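# Lay the black cable in a single crossed loop

## Task

On the white board, shape the black cable into one closed loop in which the cable passes over itself exactly one time. At least one third of the cable's length must form the loop. The entire cable, the white plug and the black connector must all lie on the board. When done, neither hand may be in contact with the cable, the plug or the connector.

## Robot and tools

Robot: two arms, left_arm and right_arm, each ending in a five-finger hand. right_arm has a right hand; left_arm has a mirrored left hand. Calibrated bases in the scene frame: left_arm at (+0.044, +0.365, 0) m, right_arm at (+0.046, -0.231, 0) m, both turned only slightly about z. A camera stand sits behind the arms. Loose objects may occasionally be nudged by something other than the robot.

Scene frame: origin at table-top height, halfway between the nominal bases; +x points out over the table, +z up, and +y toward the left_arm side. The arm names do not match left and right in the images. Reported end_effector_position (m) and end_effector_quat_wxyz use this frame and can be off by a few cm.

Hand point: a spot fixed to the palm, 0.15 m out from the wrist mount along the fingers and 0.05 m in front of the palm. Its +z runs along straight fingers, +y out of the palm, and +x across the palm away from the thumb on the right hand (toward the thumb on the left hand). Straight fingers extend 0.06-0.07 m past the point and sit 0.06 m behind it along -y. A wrist bracket on the little-finger side can strike things.

The 28-number row, each number in [-1, 1], always covering both arms: left_arm dx, dy, dz, rx, ry, rz; left hand little, ring, middle, index, thumb_bend, thumb_turn, force_limit, speed; then the same 14 for right_arm. The six pose numbers are an offset, not a pose: measured from that arm's Hand target at the start of the action or move, along the Hand target's own axes. 1.0 equals 0.6 m for dx-dz and 180 degrees for rx-rz; rx, ry, rz form one rotation vector. All six zero re-requests the current Hand target. Repeating an offset moves the arm further. The six finger numbers are absolute positions: -1 open/straight, +1 closed/curled; thumb_turn -1 beside the palm, +1 opposite the fingers. force_limit runs linearly from about 0 N (-1) to 10 N (+1), 15 N for the two thumb motors. speed runs from near zero at -1 to full speed at +0.48 and above. To leave a hand unchanged, resend its last executed eight numbers (or, before any, its hand_measured plus hand_force_limit and hand_speed).

Tools:
- execute_actions(actions, cameras): actions is a list of actions; each action is up to 15 rows of 28 numbers, each row one 1/30 s step, the last row held until 15 steps pass. Every row in an action is measured from the same starting Hand target. Images only if actions is [] or cameras names some.
- move(target, speed, blend, blocking, cameras): target is one 28-number row or a list of up to 15 rows; every row's offsets count from the same starting Hand targets. Straight-line paths, all arms finishing together, capped at 10 s. speed in m/s, 0.002-4.3, default 0.25 (turns limited to twice that in rad/s); one value or one per target. blend in m rounds corners between listed targets; 0 stops at each. blocking=false returns after about 0.5 s while motion continues. No collision avoidance.
- wait(seconds 0-10, cameras); stop(cameras) brakes a running move; zoom_image(camera, region [x0,y0,x1,y1] pixels, max 504x504) on cam_high, cam_left_wrist or cam_right_wrist (672x504 each); show_instructions shows reference images; finished_scene(scene) ends the scene irreversibly.

Results: per-arm end_effector pose, Hand target (last commanded pose after clipping, base for the next offset), joint positions, velocities and torques, hand_measured (motor positions on the command scale), hand_stopped_by (moving, target, force, stalled, fault), hand_load_n (N at the fingertip, positive when pushed open), hand_force_limit, hand_speed. A move adds a move: line giving its ending (done, off_target, moving, held, fault) and limits such as paced (pose clipped) or held (steps withheld). done means within 10 mm and 2 degrees; it says nothing about contact.

Behaviour: commanded orientation is clipped to within 40 degrees of the measured one each step. Hands often rest 1-3 cm (up to 5 cm) low or short of the command; send the missing distance as an extra offset. Finger motors run until target or force_limit, then lock; to grip gently close at speed -0.94 or lower; to loosen, command more open than hand_measured. The hand grips things about 0.035-0.065 m thick with the thumb turned in front.

Avoid: fast contacts and deep targets past a surface (hard pushes), hands touching or squeezing each other, paths near an arm's own base, releasing a part while it moves, letting anything fall from the table, overloading fingers, and long stretched or straining poses that heat motors (MOTOR HOT at 85 °C, arm drops at 100 °C). To end a press, command back past the hand point. Finish with both hands lifted clear of the cable, plug and connector.

Each tool is called after "Call:" by a JSON object that holds its "method" and its "body".

Reference images:

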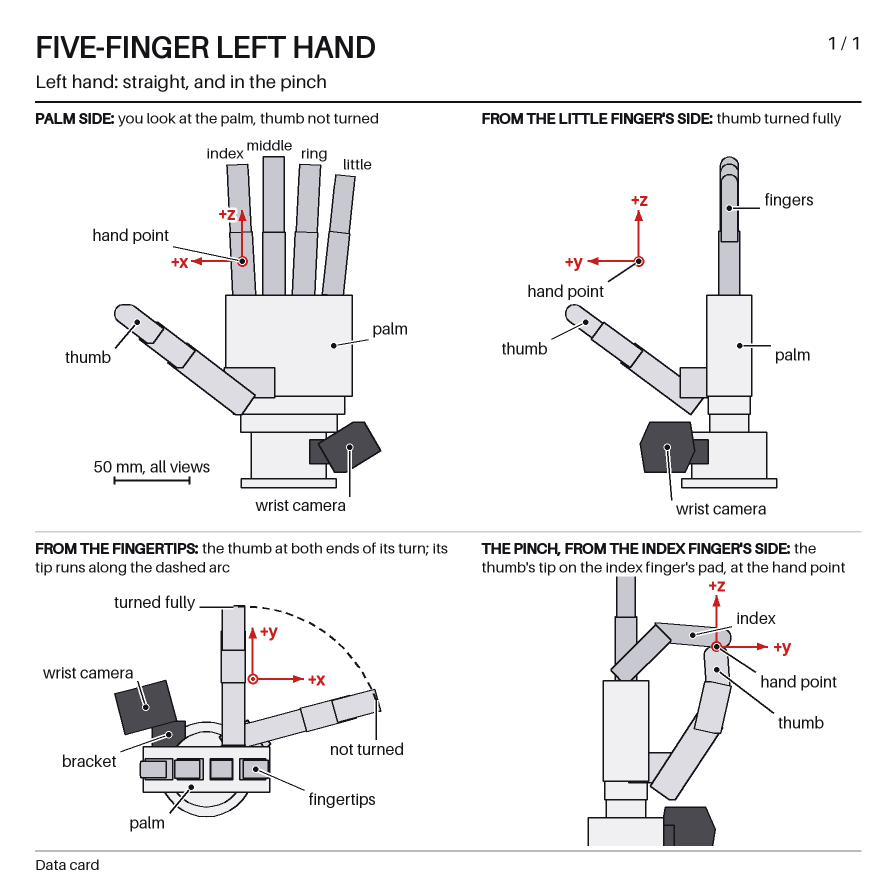

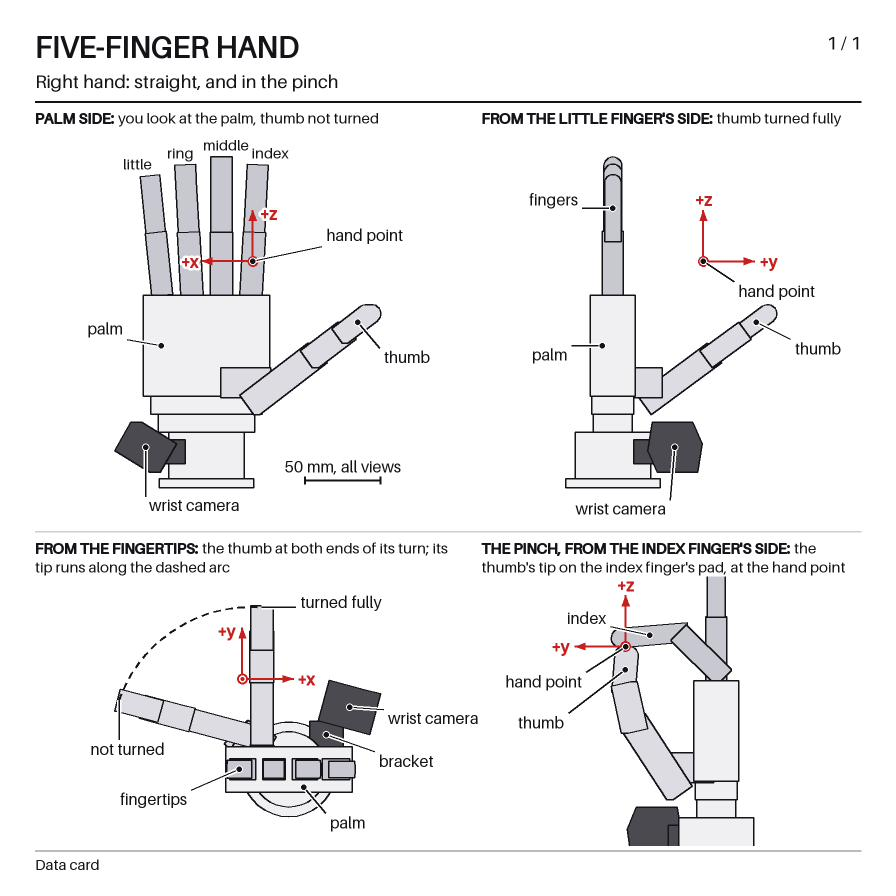

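## Session

Call:
{"method": "execute_actions", "body": {"actions": []}}

Scene clock: 0.00 s.
left_arm: end_effector_position=(+0.2169, +0.5062, +0.3014) hand_measured=(-1.000, -1.000, -1.000, -1.000, -1.000, -1.000) hand_load_n=(+0.0, +0.0, +0.0, +0.0, +0.0, +0.0) hand_stopped_by=(target, target, target, target, target, target) hand_force_limit=0.00 hand_speed=-0.80 end_effector_quat_wxyz=(+0.084, -0.494, +0.859, +0.111) | right_arm: end_effector_position=(+0.4274, +0.1775, +0.3556) hand_measured=(-1.000, -1.000, -1.000, -1.000, -1.000, -1.000) hand_load_n=(+0.0, +0.0, +0.0, +0.0, +0.0, +0.0) hand_stopped_by=(target, target, target, target, target, target) hand_force_limit=0.00 hand_speed=-0.80 end_effector_quat_wxyz=(-0.296, +0.793, +0.231, +0.479)
Joint positions: left_arm=[0.356 0.974 1.187 -1.654 -0.247 0.891] | right_arm=[0.97 1.196 1.166 -0.347 0.096 -1.263]
Joint velocities: within noise
Joint torques (N m): no reading
Heat: left arm: hottest shoulder 29 °C; right arm: hottest waist 26 °C.
Hand target: left_arm +0.2211, +0.5077, +0.3100; +0.097, -0.495, +0.857, +0.108 | right_arm +0.4300, +0.1811, +0.3798; -0.307, +0.782, +0.226, +0.493

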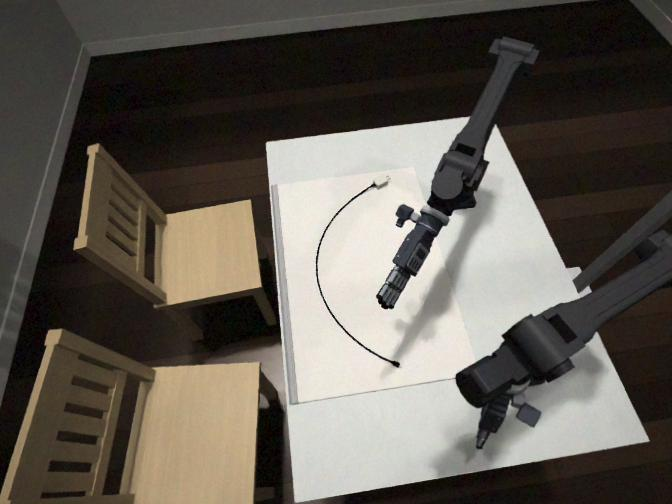

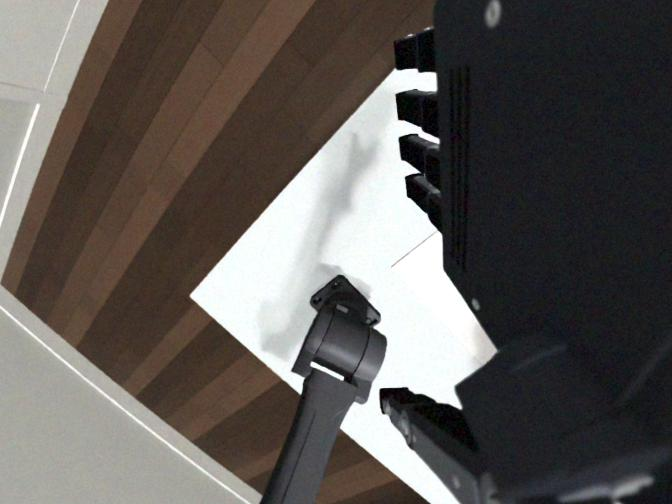

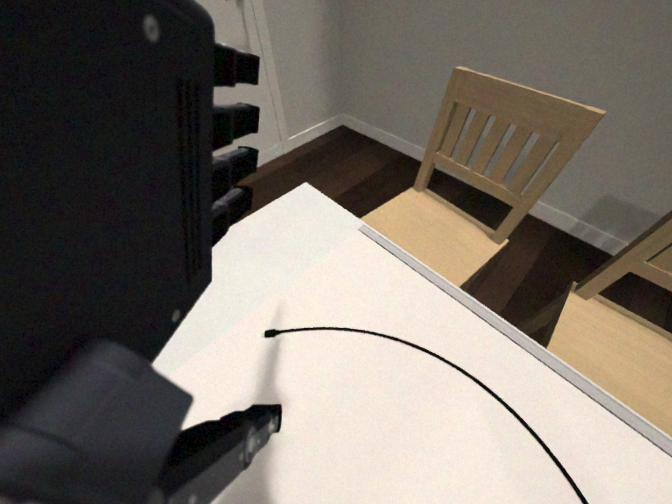

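Call:
{"method": "zoom_image", "body": {"camera": "cam_high", "region": [260, 120, 500, 300]}}

Call:
{"method": "zoom_image", "body": {"camera": "cam_high", "region": [260, 280, 500, 460]}}

Scaled by 2.100 from the camera's 672x504 image, which has a finer 960x720 frame.

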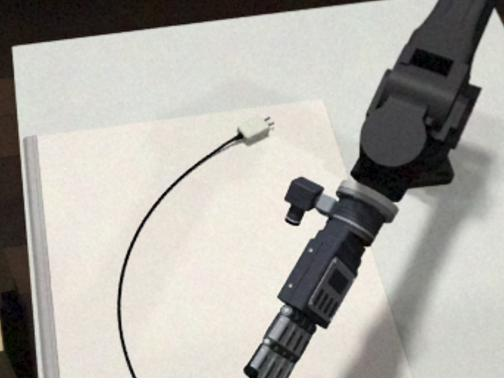

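Scaled by 2.100 from the camera's 672x504 image, which has a finer 960x720 frame.

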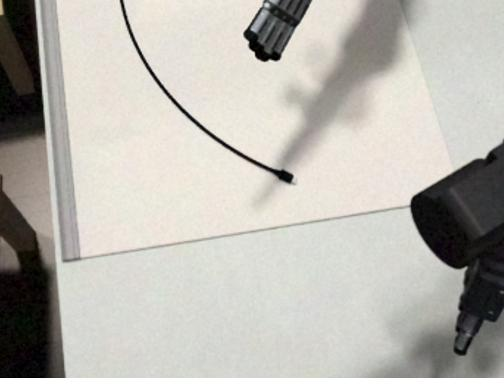

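Call:
{"method": "move", "body": {"target": [0,0,0,0,0,0,-1,-1,-1,-1,-1,-1,0,-0.8,-0.274,0.313,-0.094,-0.172,0.218,0.477,-1,-1,-1,-1,-1,1,0,0], "cameras": ["all"]}}

Scene clock: 148.67 s.
left_arm: end_effector_position=(+0.2169, +0.5062, +0.3014) hand_measured=(-1.000, -1.000, -1.000, -1.000, -1.000, -1.000) hand_load_n=(+0.0, +0.0, +0.0, +0.0, +0.0, +0.0) hand_stopped_by=(target, target, target, target, target, target) hand_force_limit=0.00 hand_speed=-0.80 end_effector_quat_wxyz=(+0.084, -0.494, +0.859, +0.111) | right_arm: end_effector_position=(+0.4504, +0.0044, +0.1979) hand_measured=(-1.000, -1.000, -1.000, -1.000, -1.000, +1.000) hand_load_n=(+0.0, +0.0, +0.0, +0.0, +0.0, +0.0) hand_stopped_by=(target, target, target, target, target, target) hand_force_limit=0.00 hand_speed=0.00 end_effector_quat_wxyz=(-0.405, +0.585, -0.572, +0.407)
Joint positions: left_arm=[0.356 0.974 1.187 -1.654 -0.247 0.891] | right_arm=[0.731 1.058 0.68 -0.061 0.644 0.261]
Joint torques (N m): left_arm=[-0.09 -6.95 9.63 0.5 -0.08 -0.07] | right_arm=[-1.96 -6.48 7.54 1.26 0.15 0.07]
Heat: left arm: hottest elbow 30 °C; right arm: hottest elbow 31 °C.
Hand target: left_arm +0.2211, +0.5077, +0.3100; +0.097, -0.495, +0.857, +0.108 | right_arm +0.4502, -0.0001, +0.2004; -0.406, +0.579, -0.578, +0.406
Off the commanded pose: left_arm 0.010 m, 2 deg | right_arm 0.005 m, 1 deg.
move: done

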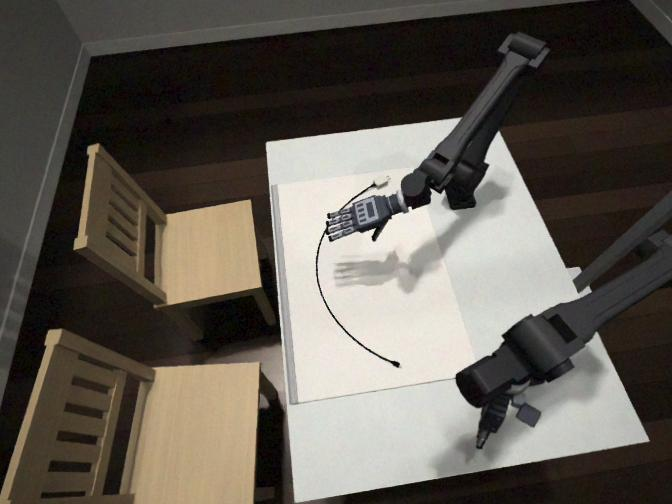

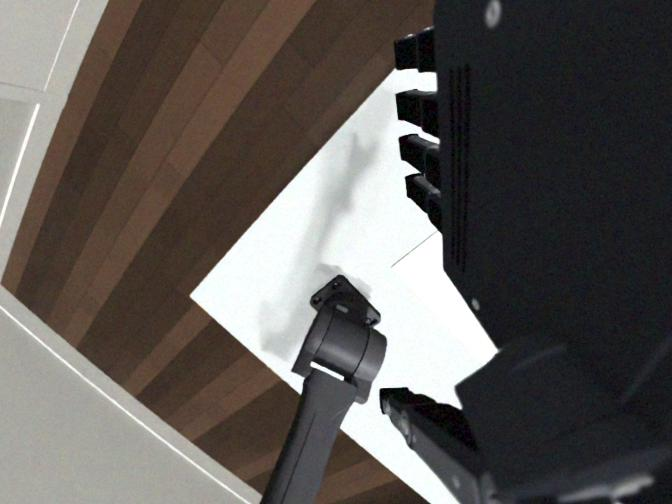

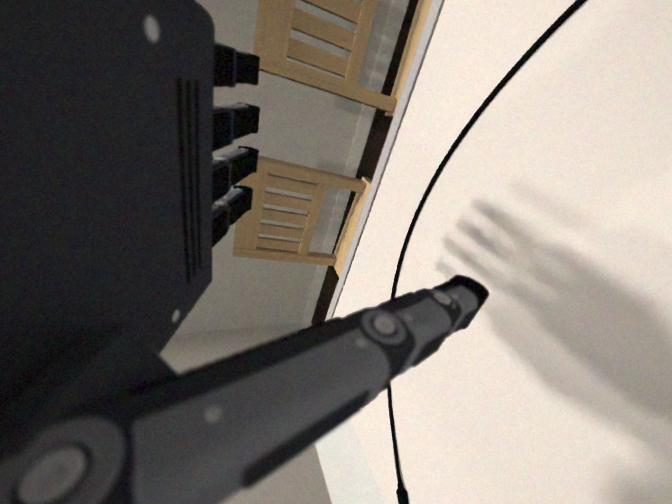

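Call:
{"method": "move", "body": {"target": [0,0,0,0,0,0,-1,-1,-1,-1,-1,-1,0,-0.8,0,0.188,0.068,0,0,0,-1,-1,0,0,0,1,0,0], "cameras": ["all"]}}

Scene clock: 164.63 s.
left_arm: end_effector_position=(+0.2169, +0.5062, +0.3014) hand_measured=(-1.000, -1.000, -1.000, -1.000, -1.000, -1.000) hand_load_n=(+0.0, +0.0, +0.0, +0.0, +0.0, +0.0) hand_stopped_by=(target, target, target, target, target, target) hand_force_limit=0.00 hand_speed=-0.80 end_effector_quat_wxyz=(+0.084, -0.494, +0.859, +0.111) | right_arm: end_effector_position=(+0.4480, +0.0031, +0.0820) hand_measured=(-1.000, -1.000, +0.000, +0.000, +0.000, +1.000) hand_load_n=(+0.0, +0.0, +0.0, +0.0, +0.0, +0.0) hand_stopped_by=(target, target, target, target, target, target) hand_force_limit=0.00 hand_speed=0.00 end_effector_quat_wxyz=(-0.405, +0.584, -0.576, +0.405)
Joint positions: left_arm=[0.356 0.974 1.187 -1.654 -0.247 0.891] | right_arm=[0.731 1.294 0.487 0.36 0.644 0.273]
Joint torques (N m): left_arm=[-0.03 -7.06 9.62 0.46 -0.08 -0.07] | right_arm=[-1.2 -6.36 5.79 2.22 0.2 -0.01]
Heat: left arm: hottest elbow 30 °C; right arm: hottest elbow 31 °C.
Hand target: left_arm +0.2211, +0.5077, +0.3100; +0.097, -0.495, +0.857, +0.108 | right_arm +0.4502, -0.0003, +0.0804; -0.406, +0.579, -0.578, +0.406
Off the commanded pose: left_arm 0.010 m, 2 deg | right_arm 0.004 m, 1 deg.
move: done

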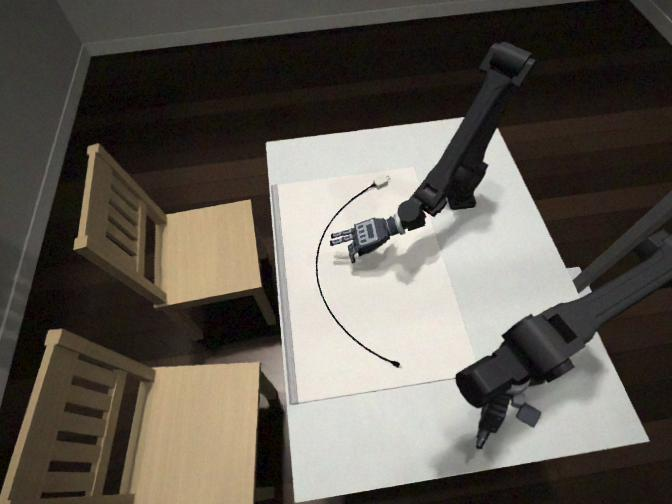

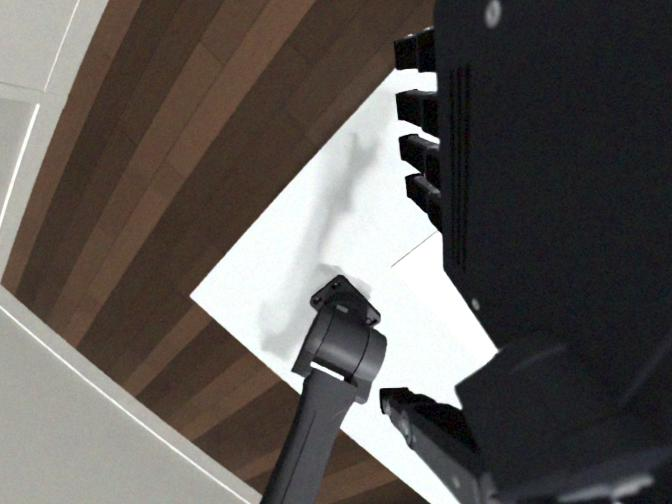

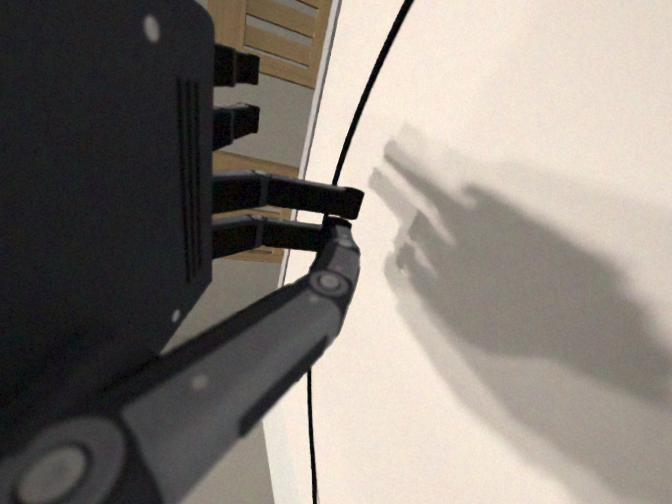

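Call:
{"method": "zoom_image", "body": {"camera": "cam_right_wrist", "region": [220, 120, 460, 300]}}

Call:
{"method": "zoom_image", "body": {"camera": "cam_high", "region": [310, 190, 430, 280]}}

Scaled by 2.100 from the camera's 672x504 image, which has a finer 960x720 frame.

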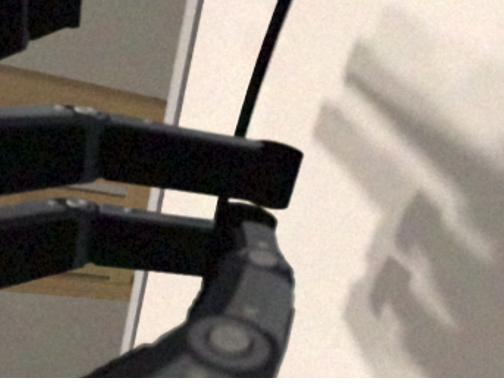

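Scaled by 4.200 from the camera's 672x504 image, which has a finer 960x720 frame.

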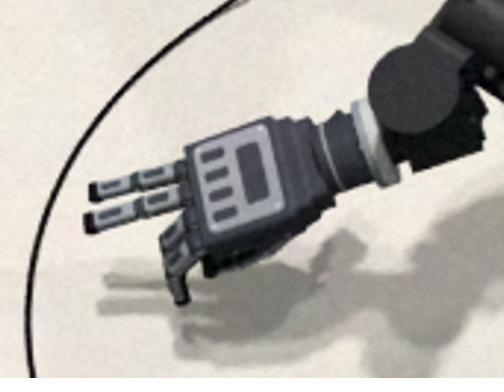

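Call:
{"method": "move", "body": {"target": [0,0,0,0,0,0,-1,-1,-1,-1,-1,-1,0,-0.8,-0.333,0,0,0,0,0,-1,-1,0.3,0.3,0,1,-0.6,-0.9], "cameras": ["all"]}}

Call:
{"method": "zoom_image", "body": {"camera": "cam_high", "region": [260, 200, 460, 350]}}

Call:
{"method": "zoom_image", "body": {"camera": "cam_right_wrist", "region": [220, 120, 460, 300]}}

Scene clock: 188.90 s.
left_arm: end_effector_position=(+0.2169, +0.5062, +0.3014) hand_measured=(-1.000, -1.000, -1.000, -1.000, -1.000, -1.000) hand_load_n=(+0.0, +0.0, +0.0, +0.0, +0.0, +0.0) hand_stopped_by=(target, target, target, target, target, target) hand_force_limit=0.00 hand_speed=-0.80 end_effector_quat_wxyz=(+0.084, -0.494, +0.859, +0.111) | right_arm: end_effector_position=(+0.4376, +0.1801, +0.0616) hand_measured=(-1.000, -1.000, +0.222, +0.232, +0.000, +1.000) hand_load_n=(+0.0, +0.0, +2.0, +2.5, +0.5, +0.0) hand_stopped_by=(target, target, force, force, target, target) hand_force_limit=-0.60 hand_speed=-0.90 end_effector_quat_wxyz=(-0.389, +0.594, -0.571, +0.411)
Joint positions: left_arm=[0.356 0.974 1.187 -1.654 -0.247 0.891] | right_arm=[1.059 1.649 0.867 0.135 0.933 0.498]
Joint torques (N m): left_arm=[-0.26 -7.24 9.65 0.44 -0.07 -0.05] | right_arm=[-0.91 -10.93 9.43 0.76 0.39 0.1]
Heat: left arm: hottest elbow 30 °C; right arm: hottest elbow 29 °C.
Hand target: left_arm +0.2211, +0.5077, +0.3100; +0.097, -0.495, +0.857, +0.108 | right_arm +0.4501, +0.1996, +0.0802; -0.406, +0.579, -0.578, +0.406
Off the commanded pose: left_arm 0.010 m, 2 deg | right_arm 0.030 m, 3 deg.
move: off_target (right_arm)

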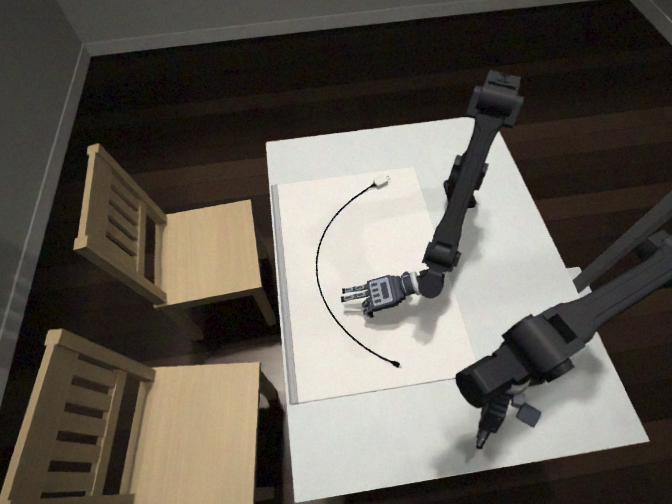

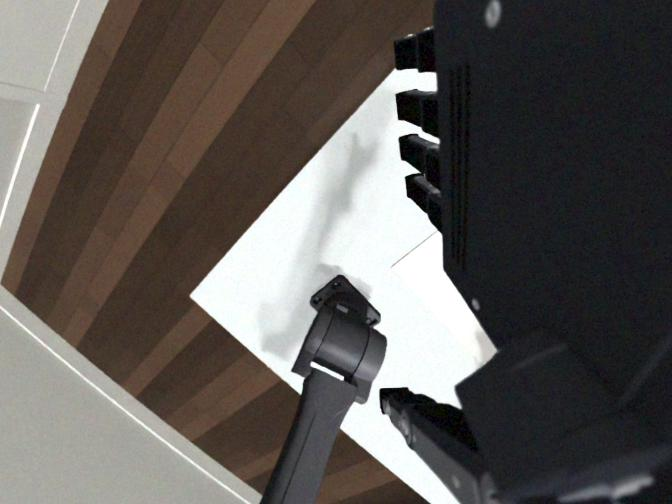

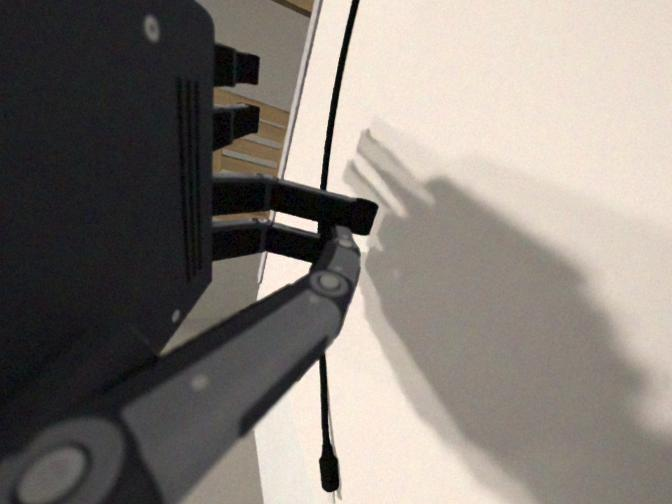

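Scaled by 2.520 from the camera's 672x504 image, which has a finer 960x720 frame.

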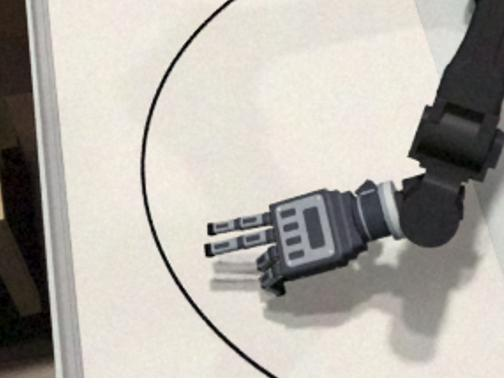

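Scaled by 2.100 from the camera's 672x504 image, which has a finer 960x720 frame.

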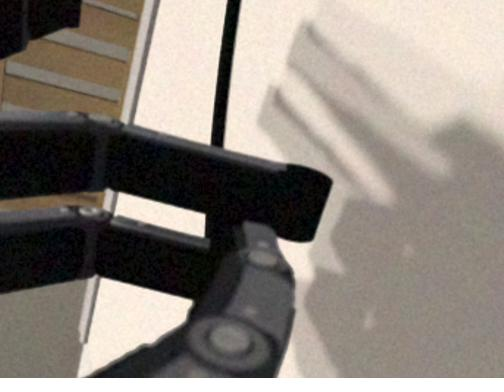

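Call:
{"method": "move", "body": {"target": [0,0,0,0,0,0,-1,-1,-1,-1,-1,-1,0,-0.8,-0.207,0.020,-0.104,0,-0.287,-0.1045,-1,-1,-0.15,-0.15,-0.1,1,-0.6,0], "cameras": ["cam_high","cam_right_wrist"]}}

Call:
{"method": "zoom_image", "body": {"camera": "cam_high", "region": [320, 280, 480, 400]}}

Scene clock: 351.20 s.
left_arm: end_effector_position=(+0.2169, +0.5062, +0.3014) hand_measured=(-1.000, -1.000, -1.000, -1.000, -1.000, -1.000) hand_load_n=(+0.0, +0.0, +0.0, +0.0, -0.5, +0.0) hand_stopped_by=(target, target, target, target, target, target) hand_force_limit=0.00 hand_speed=-0.80 end_effector_quat_wxyz=(+0.084, -0.494, +0.859, +0.111) | right_arm: end_effector_position=(+0.3675, +0.3052, +0.0652) hand_measured=(-1.000, -1.000, -0.150, -0.150, -0.100, +1.000) hand_load_n=(+0.0, +0.0, +0.0, +0.0, +0.0, +0.0) hand_stopped_by=(target, target, target, target, target, target) hand_force_limit=-0.60 hand_speed=0.00 end_effector_quat_wxyz=(-0.526, +0.796, -0.251, +0.162)
Joint positions: left_arm=[0.356 0.974 1.187 -1.654 -0.247 0.891] | right_arm=[1.017 1.688 0.894 0.387 0.019 0.015]
Joint torques (N m): left_arm=[-0.21 -7.12 9.63 0.4 -0.08 -0.06] | right_arm=[-1.61 -12.45 9.94 2.36 -0.11 -0.16]
Heat: left arm: hottest elbow 31 °C; right arm: hottest elbow 33 °C.
Hand target: left_arm +0.2211, +0.5077, +0.3100; +0.097, -0.495, +0.857, +0.108 | right_arm +0.3872, +0.3237, +0.0899; -0.547, +0.781, -0.245, +0.173
Off the commanded pose: left_arm 0.010 m, 2 deg | right_arm 0.037 m, 3 deg.
move: off_target (right_arm)
Images, in order (width x height): cam_high 672x504, cam_right_wrist 672x504.

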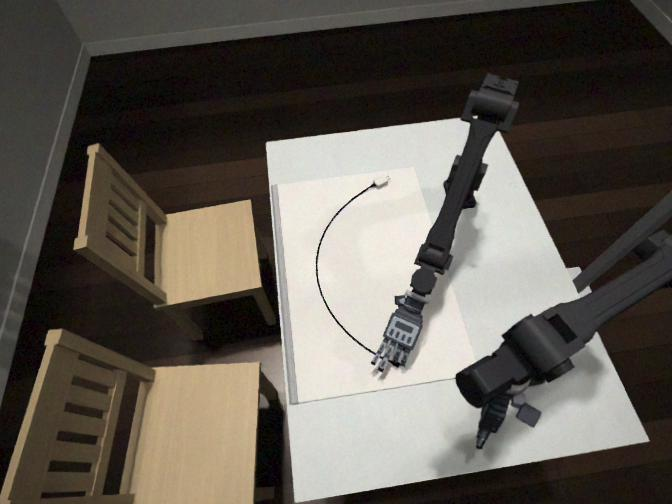

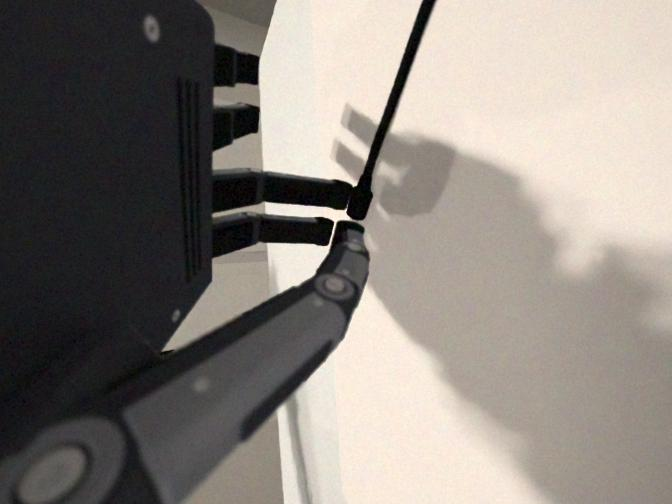

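Scaled by 3.150 from the camera's 672x504 image, which has a finer 960x720 frame.

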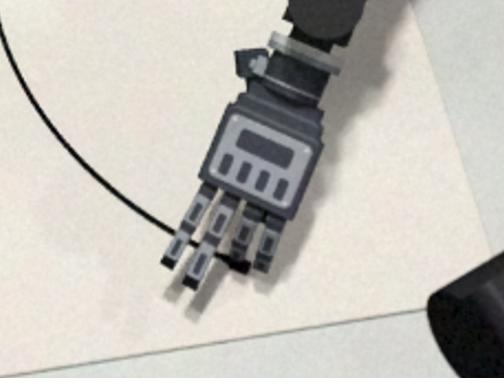

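Call:
{"method": "move", "body": {"target": [0,0,0,0,0,0,-1,-1,-1,-1,-1,-1,0,-0.8,0.032,0.050,0.0095,0,0.0366,0.0133,-1,-1,-0.15,-0.15,-0.1,1,-0.6,0], "cameras": ["cam_high","cam_right_wrist"], "speed": 0.1}}

Call:
{"method": "zoom_image", "body": {"camera": "cam_high", "region": [320, 280, 480, 400]}}

Call:
{"method": "zoom_image", "body": {"camera": "cam_right_wrist", "region": [260, 120, 460, 270]}}

Scene clock: 380.33 s.
left_arm: end_effector_position=(+0.2169, +0.5062, +0.3014) hand_measured=(-1.000, -1.000, -1.000, -1.000, -1.000, -1.000) hand_load_n=(+0.0, +0.0, +0.0, +0.0, +0.0, +0.0) hand_stopped_by=(target, target, target, target, target, target) hand_force_limit=0.00 hand_speed=-0.80 end_effector_quat_wxyz=(+0.084, -0.494, +0.859, +0.111) | right_arm: end_effector_position=(+0.3910, +0.3025, +0.0524) hand_measured=(-1.000, -1.000, -0.150, -0.150, -0.100, +1.000) hand_load_n=(+0.0, +0.0, +0.0, +0.0, +0.0, +0.0) hand_stopped_by=(target, target, target, target, target, target) hand_force_limit=-0.60 hand_speed=0.00 end_effector_quat_wxyz=(-0.524, +0.775, -0.287, +0.204)
Joint positions: left_arm=[0.356 0.974 1.187 -1.654 -0.247 0.891] | right_arm=[1.016 1.737 0.894 0.464 0.131 0.035]
Joint torques (N m): left_arm=[-0.21 -6.89 9.55 0.49 -0.08 -0.07] | right_arm=[-1.85 -12.16 6.97 2.62 0.05 0.03]
Heat: left arm: hottest elbow 31 °C; right arm: hottest elbow 34 °C.
Hand target: left_arm +0.2211, +0.5077, +0.3100; +0.097, -0.495, +0.857, +0.108 | right_arm +0.4002, +0.3086, +0.0599; -0.535, +0.765, -0.293, +0.207
Off the commanded pose: left_arm 0.010 m, 2 deg | right_arm 0.013 m, 2 deg.
move: off_target (right_arm)
Images, in order (width x height): cam_high 672x504, cam_right_wrist 672x504.

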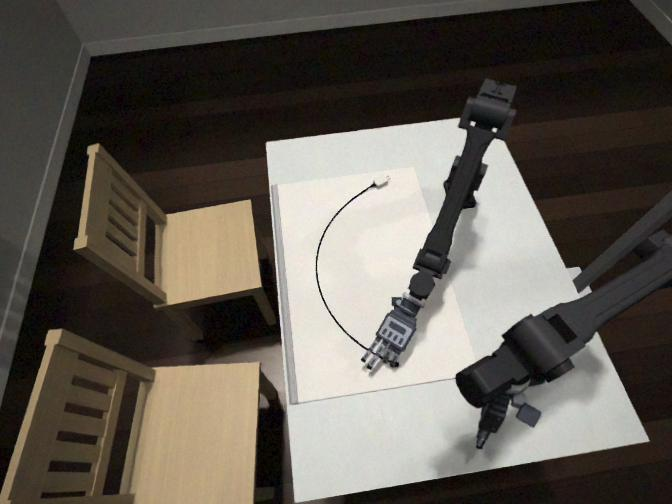

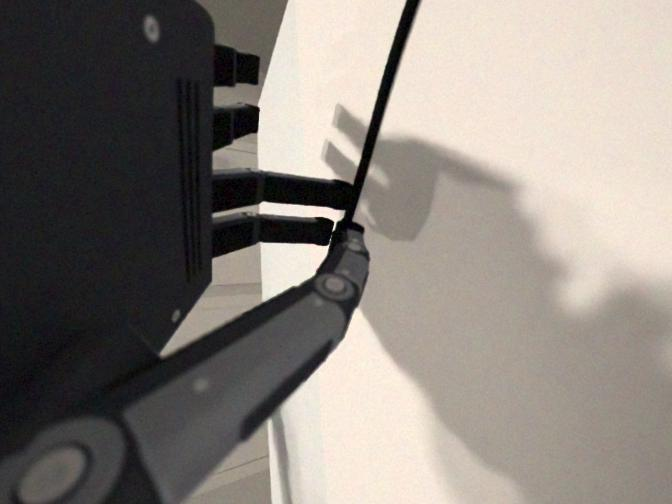

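Scaled by 3.150 from the camera's 672x504 image, which has a finer 960x720 frame.

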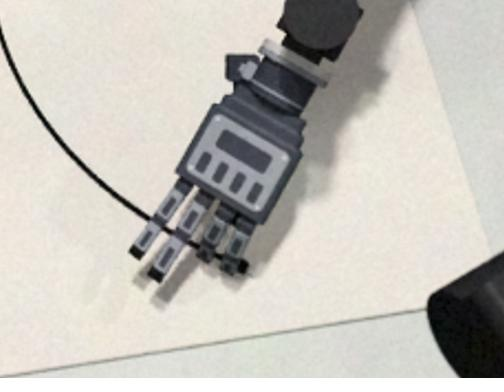

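Scaled by 2.520 from the camera's 672x504 image, which has a finer 960x720 frame.

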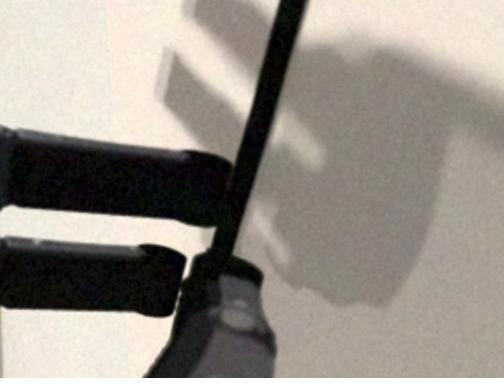

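Call:
{"method": "move", "body": {"target": [0,0,0,0,0,0,-1,-1,-1,-1,-1,-1,0,-0.8,-0.015,0.053,0,0,0,0,-1,-1,-0.15,-0.15,-0.1,1,-0.6,0], "cameras": ["cam_high","cam_right_wrist"], "speed": 0.08}}

Call:
{"method": "zoom_image", "body": {"camera": "cam_high", "region": [320, 280, 480, 400]}}

Call:
{"method": "zoom_image", "body": {"camera": "cam_right_wrist", "region": [260, 120, 460, 270]}}

Scene clock: 398.17 s.
left_arm: end_effector_position=(+0.2169, +0.5062, +0.3014) hand_measured=(-1.000, -1.000, -1.000, -1.000, -1.000, -1.000) hand_load_n=(+0.0, +0.0, +0.0, +0.0, +0.0, +0.0) hand_stopped_by=(target, target, target, target, target, target) hand_force_limit=0.00 hand_speed=-0.80 end_effector_quat_wxyz=(+0.084, -0.494, +0.859, +0.111) | right_arm: end_effector_position=(+0.3946, +0.3067, +0.0454) hand_measured=(-1.000, -1.000, -0.150, -0.150, -0.100, +1.000) hand_load_n=(+0.0, +0.0, -1.0, +0.0, +0.5, +0.0) hand_stopped_by=(target, target, target, target, target, target) hand_force_limit=-0.60 hand_speed=0.00 end_effector_quat_wxyz=(-0.541, +0.759, -0.291, +0.213)
Joint positions: left_arm=[0.356 0.974 1.187 -1.654 -0.247 0.891] | right_arm=[1.021 1.775 0.88 0.562 0.153 0.043]
Joint torques (N m): left_arm=[-0.03 -7.18 9.66 0.46 -0.07 -0.07] | right_arm=[-0.62 -11.46 5.03 2.04 -0.09 0.11]
Heat: left arm: hottest elbow 32 °C; right arm: hottest elbow 33 °C.
Hand target: left_arm +0.2211, +0.5077, +0.3100; +0.097, -0.495, +0.857, +0.108 | right_arm +0.3863, +0.3065, +0.0299; -0.535, +0.765, -0.293, +0.207
Off the commanded pose: left_arm 0.010 m, 2 deg | right_arm 0.017 m, 1 deg.
move: off_target (right_arm)
Images, in order (width x height): cam_high 672x504, cam_right_wrist 672x504.

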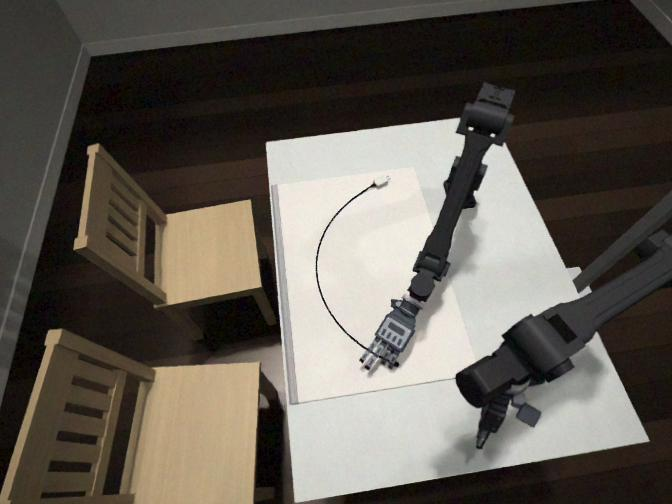

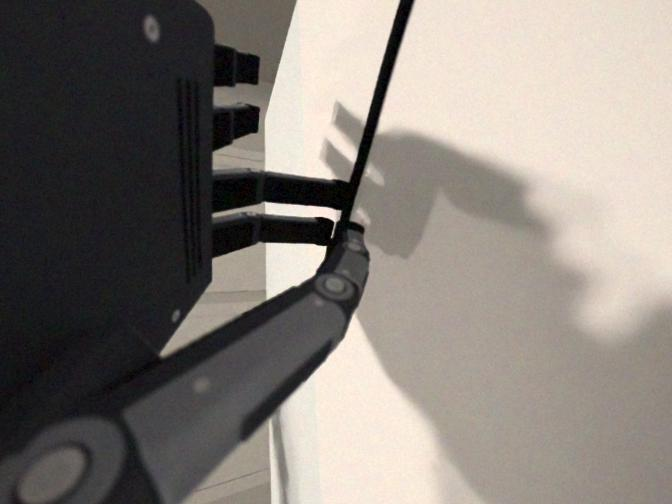

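Scaled by 3.150 from the camera's 672x504 image, which has a finer 960x720 frame.

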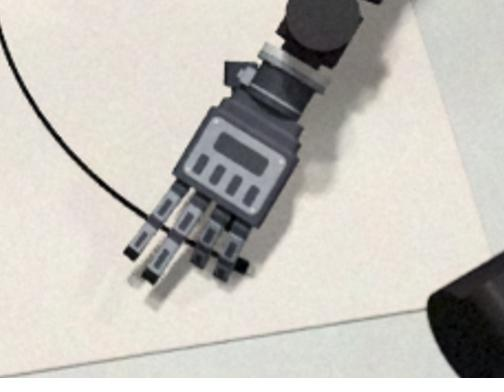

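Scaled by 2.520 from the camera's 672x504 image, which has a finer 960x720 frame.

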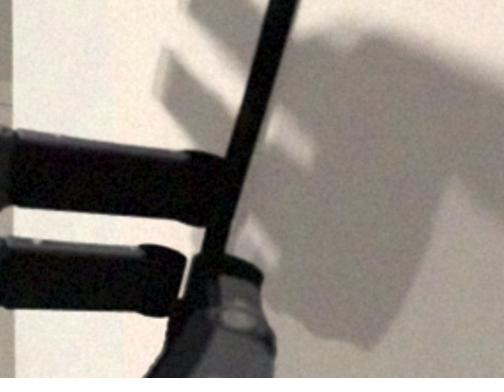

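Call:
{"method": "move", "body": {"target": [0,0,0,0,0,0,-1,-1,-1,-1,-1,-1,0,-0.8,0,0.02,0.007,0,0,0,-1,-1,-0.15,-0.15,-0.1,1,-0.6,0], "cameras": ["cam_high","cam_right_wrist"], "speed": 0.08}}

Call:
{"method": "zoom_image", "body": {"camera": "cam_right_wrist", "region": [260, 120, 460, 270]}}

Scene clock: 411.30 s.
left_arm: end_effector_position=(+0.2169, +0.5062, +0.3014) hand_measured=(-1.000, -1.000, -1.000, -1.000, -1.000, -1.000) hand_load_n=(+0.0, +0.0, +0.5, +0.0, +0.0, +0.0) hand_stopped_by=(target, target, target, target, target, target) hand_force_limit=0.00 hand_speed=-0.80 end_effector_quat_wxyz=(+0.084, -0.494, +0.859, +0.111) | right_arm: end_effector_position=(+0.3959, +0.3090, +0.0442) hand_measured=(-1.000, -1.000, -0.150, -0.150, -0.100, +1.000) hand_load_n=(+0.0, +0.0, -2.5, +0.0, +0.0, +0.0) hand_stopped_by=(target, target, target, target, target, target) hand_force_limit=-0.60 hand_speed=0.00 end_effector_quat_wxyz=(-0.551, +0.753, -0.290, +0.216)
Joint positions: left_arm=[0.356 0.974 1.187 -1.654 -0.247 0.891] | right_arm=[1.022 1.789 0.875 0.605 0.154 0.043]
Joint torques (N m): left_arm=[-0.09 -7 9.61 0.42 -0.06 -0.06] | right_arm=[-1.08 -10.23 4.79 2.18 -0.06 0.08]
Heat: left arm: hottest elbow 32 °C; right arm: hottest elbow 31 °C.
Hand target: left_arm +0.2211, +0.5077, +0.3100; +0.097, -0.495, +0.857, +0.108 | right_arm +0.3862, +0.3065, +0.0173; -0.536, +0.765, -0.293, +0.206
Off the commanded pose: left_arm 0.010 m, 2 deg | right_arm 0.029 m, 2 deg.
move: off_target (right_arm)
Images, in order (width x height): cam_high 672x504, cam_right_wrist 672x504.

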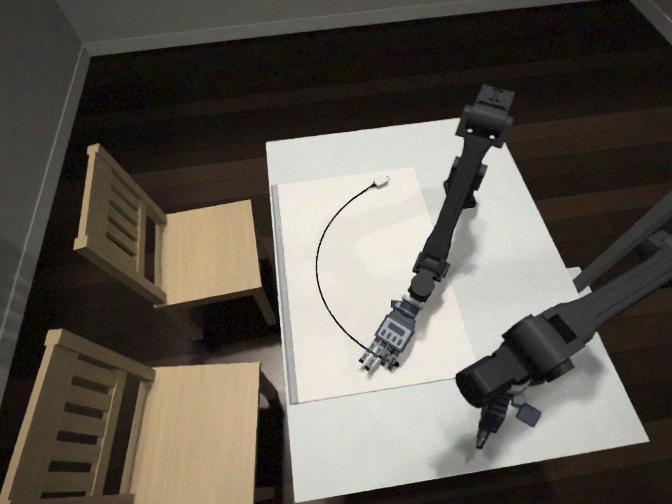

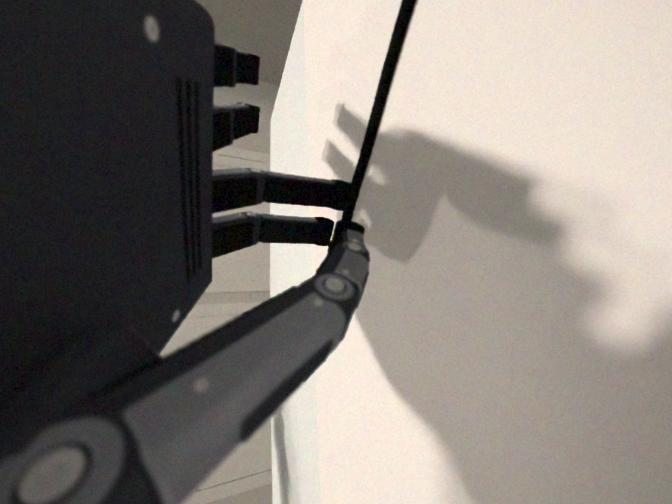

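Scaled by 2.520 from the camera's 672x504 image, which has a finer 960x720 frame.

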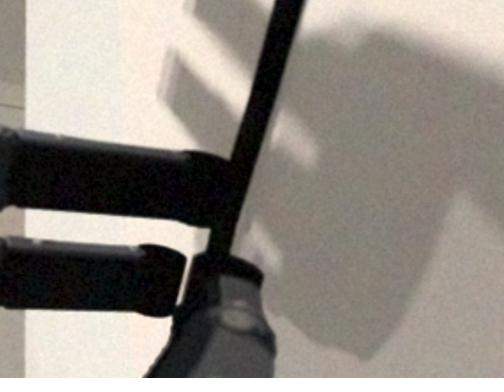

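Call:
{"method": "move", "body": {"target": [[0,0,0,0,0,0,-1,-1,-1,-1,-1,-1,0,-0.8,-0.023,-0.069,-0.0195,0,0,0,-1,-1,-0.15,-0.15,-0.1,1,-0.6,0],[0,0,0,0,0,0,-1,-1,-1,-1,-1,-1,0,-0.8,-0.0265,-0.0175,-0.0043,0,0,0,-1,-1,-0.15,-0.15,-0.1,1,-0.6,0]], "cameras": ["cam_high","cam_right_wrist"], "speed": 0.1}}

Call:
{"method": "zoom_image", "body": {"camera": "cam_high", "region": [350, 310, 450, 390]}}

Call:
{"method": "zoom_image", "body": {"camera": "cam_right_wrist", "region": [260, 120, 460, 270]}}

Scene clock: 437.23 s.
left_arm: end_effector_position=(+0.2169, +0.5062, +0.3014) hand_measured=(-1.000, -1.000, -1.000, -1.000, -1.000, -1.000) hand_load_n=(+0.0, +0.0, +0.0, +0.0, +0.0, +0.0) hand_stopped_by=(target, target, target, target, target, target) hand_force_limit=0.00 hand_speed=-0.80 end_effector_quat_wxyz=(+0.084, -0.494, +0.859, +0.111) | right_arm: end_effector_position=(+0.3830, +0.3128, +0.0448) hand_measured=(-1.000, -1.000, -0.150, -0.150, -0.100, +1.000) hand_load_n=(+0.0, +0.0, -1.5, -0.5, +0.0, +0.0) hand_stopped_by=(target, target, target, target, target, target) hand_force_limit=-0.60 hand_speed=0.00 end_effector_quat_wxyz=(-0.542, +0.758, -0.292, +0.216)
Joint positions: left_arm=[0.356 0.974 1.187 -1.654 -0.247 0.891] | right_arm=[1.051 1.775 0.875 0.569 0.186 0.052]
Joint torques (N m): left_arm=[-0.09 -6.77 9.58 0.46 -0.09 -0.07] | right_arm=[0.15 -9.58 5.9 2.06 -0.02 0.11]
Heat: left arm: hottest elbow 32 °C; right arm: hottest elbow 29 °C.
Hand target: left_arm +0.2211, +0.5077, +0.3100; +0.097, -0.495, +0.857, +0.108 | right_arm +0.3751, +0.3180, +0.0281; -0.536, +0.765, -0.292, +0.207
Off the commanded pose: left_arm 0.010 m, 2 deg | right_arm 0.019 m, 2 deg.
move: off_target (right_arm)
Images, in order (width x height): cam_high 672x504, cam_right_wrist 672x504.

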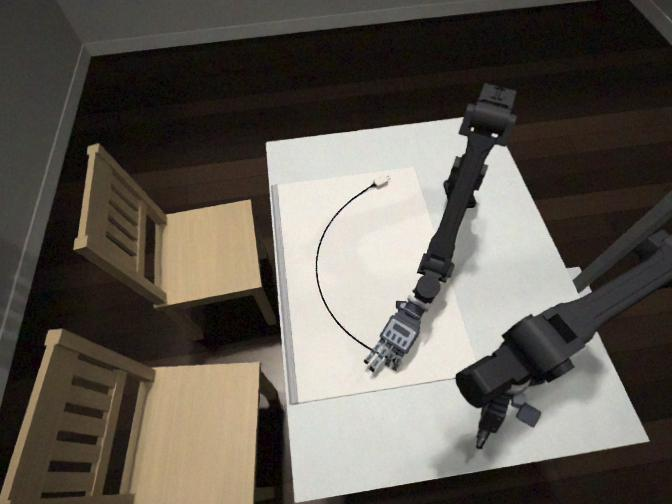

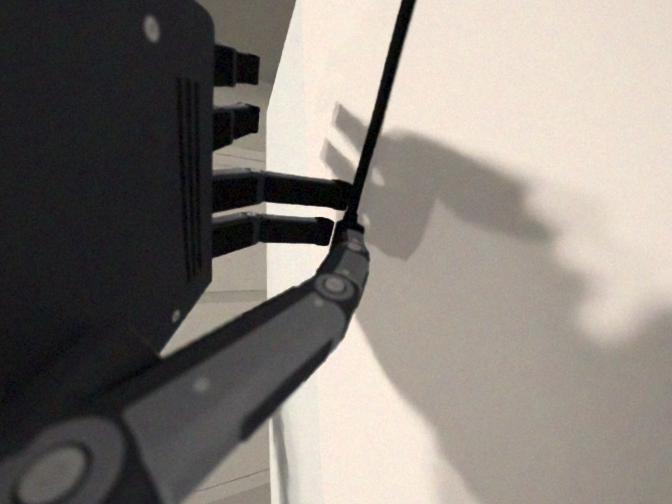

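Scaled by 5.040 from the camera's 672x504 image, which has a finer 960x720 frame.

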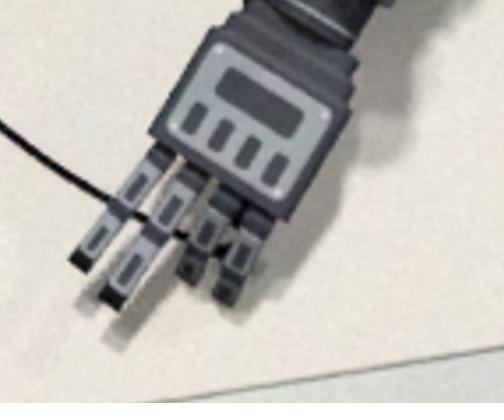

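Scaled by 2.520 from the camera's 672x504 image, which has a finer 960x720 frame.

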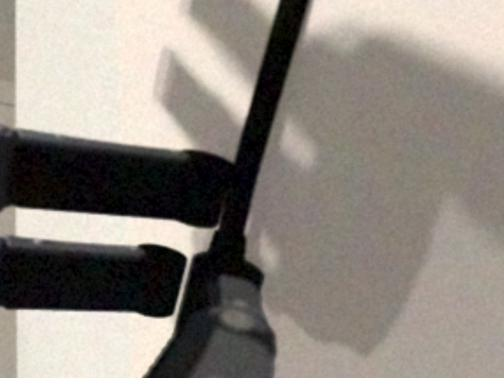

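Call:
{"method": "move", "body": {"target": [0,0,0,0,0,0,-1,-1,-1,-1,-1,-1,0,-0.8,0,0,0,0,0,0,-1,-1,0.4,0.4,0.1,1,-0.3,-0.85], "cameras": ["cam_high","cam_right_wrist"], "speed": 0.1}}

Call:
{"method": "zoom_image", "body": {"camera": "cam_high", "region": [350, 310, 450, 390]}}

Call:
{"method": "zoom_image", "body": {"camera": "cam_right_wrist", "region": [260, 120, 460, 270]}}

Scene clock: 448.47 s.
left_arm: end_effector_position=(+0.2169, +0.5062, +0.3014) hand_measured=(-1.000, -1.000, -1.000, -1.000, -1.000, -1.000) hand_load_n=(+0.0, +0.0, +0.0, +0.0, +0.0, +0.0) hand_stopped_by=(target, target, target, target, target, target) hand_force_limit=0.00 hand_speed=-0.80 end_effector_quat_wxyz=(+0.084, -0.494, +0.859, +0.111) | right_arm: end_effector_position=(+0.3831, +0.3143, +0.0443) hand_measured=(-1.000, -1.000, +0.222, +0.236, +0.096, +1.000) hand_load_n=(+0.0, +0.0, +5.0, +6.0, +5.0, +0.0) hand_stopped_by=(target, target, force, force, force, target) hand_force_limit=-0.30 hand_speed=-0.85 end_effector_quat_wxyz=(-0.545, +0.756, -0.293, +0.215)
Joint positions: left_arm=[0.356 0.974 1.187 -1.654 -0.247 0.891] | right_arm=[1.052 1.78 0.875 0.58 0.187 0.057]
Joint torques (N m): left_arm=[-0.26 -7.12 9.61 0.46 -0.07 -0.06] | right_arm=[-1.2 -11.28 6.01 1.48 -0.04 0.04]
Heat: left arm: hottest elbow 32 °C; right arm: hottest elbow 29 °C.
Hand target: left_arm +0.2211, +0.5077, +0.3100; +0.097, -0.495, +0.857, +0.108 | right_arm +0.3751, +0.3180, +0.0280; -0.535, +0.765, -0.293, +0.207
Off the commanded pose: left_arm 0.010 m, 2 deg | right_arm 0.019 m, 2 deg.
move: off_target (right_arm)
Images, in order (width x height): cam_high 672x504, cam_right_wrist 672x504.

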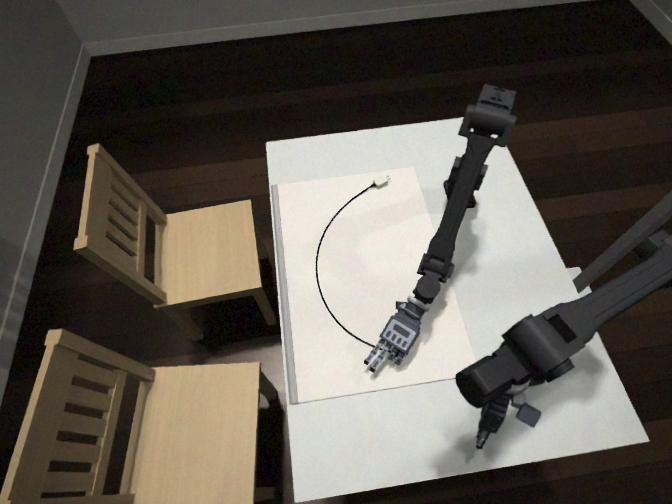

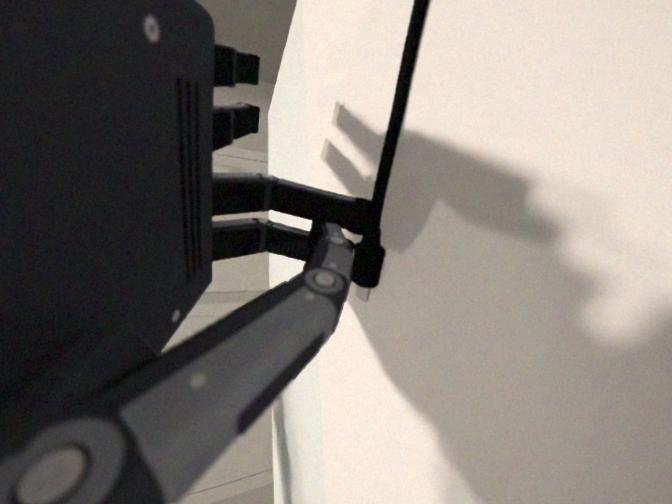

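Scaled by 5.040 from the camera's 672x504 image, which has a finer 960x720 frame.

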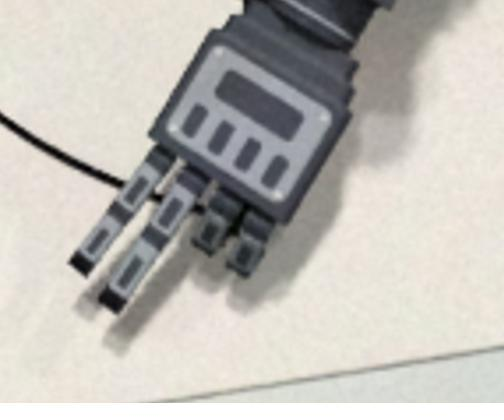

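Scaled by 2.520 from the camera's 672x504 image, which has a finer 960x720 frame.

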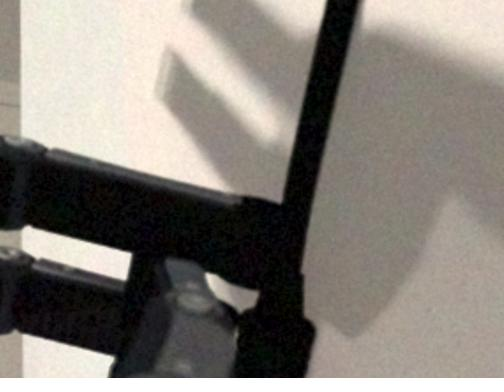

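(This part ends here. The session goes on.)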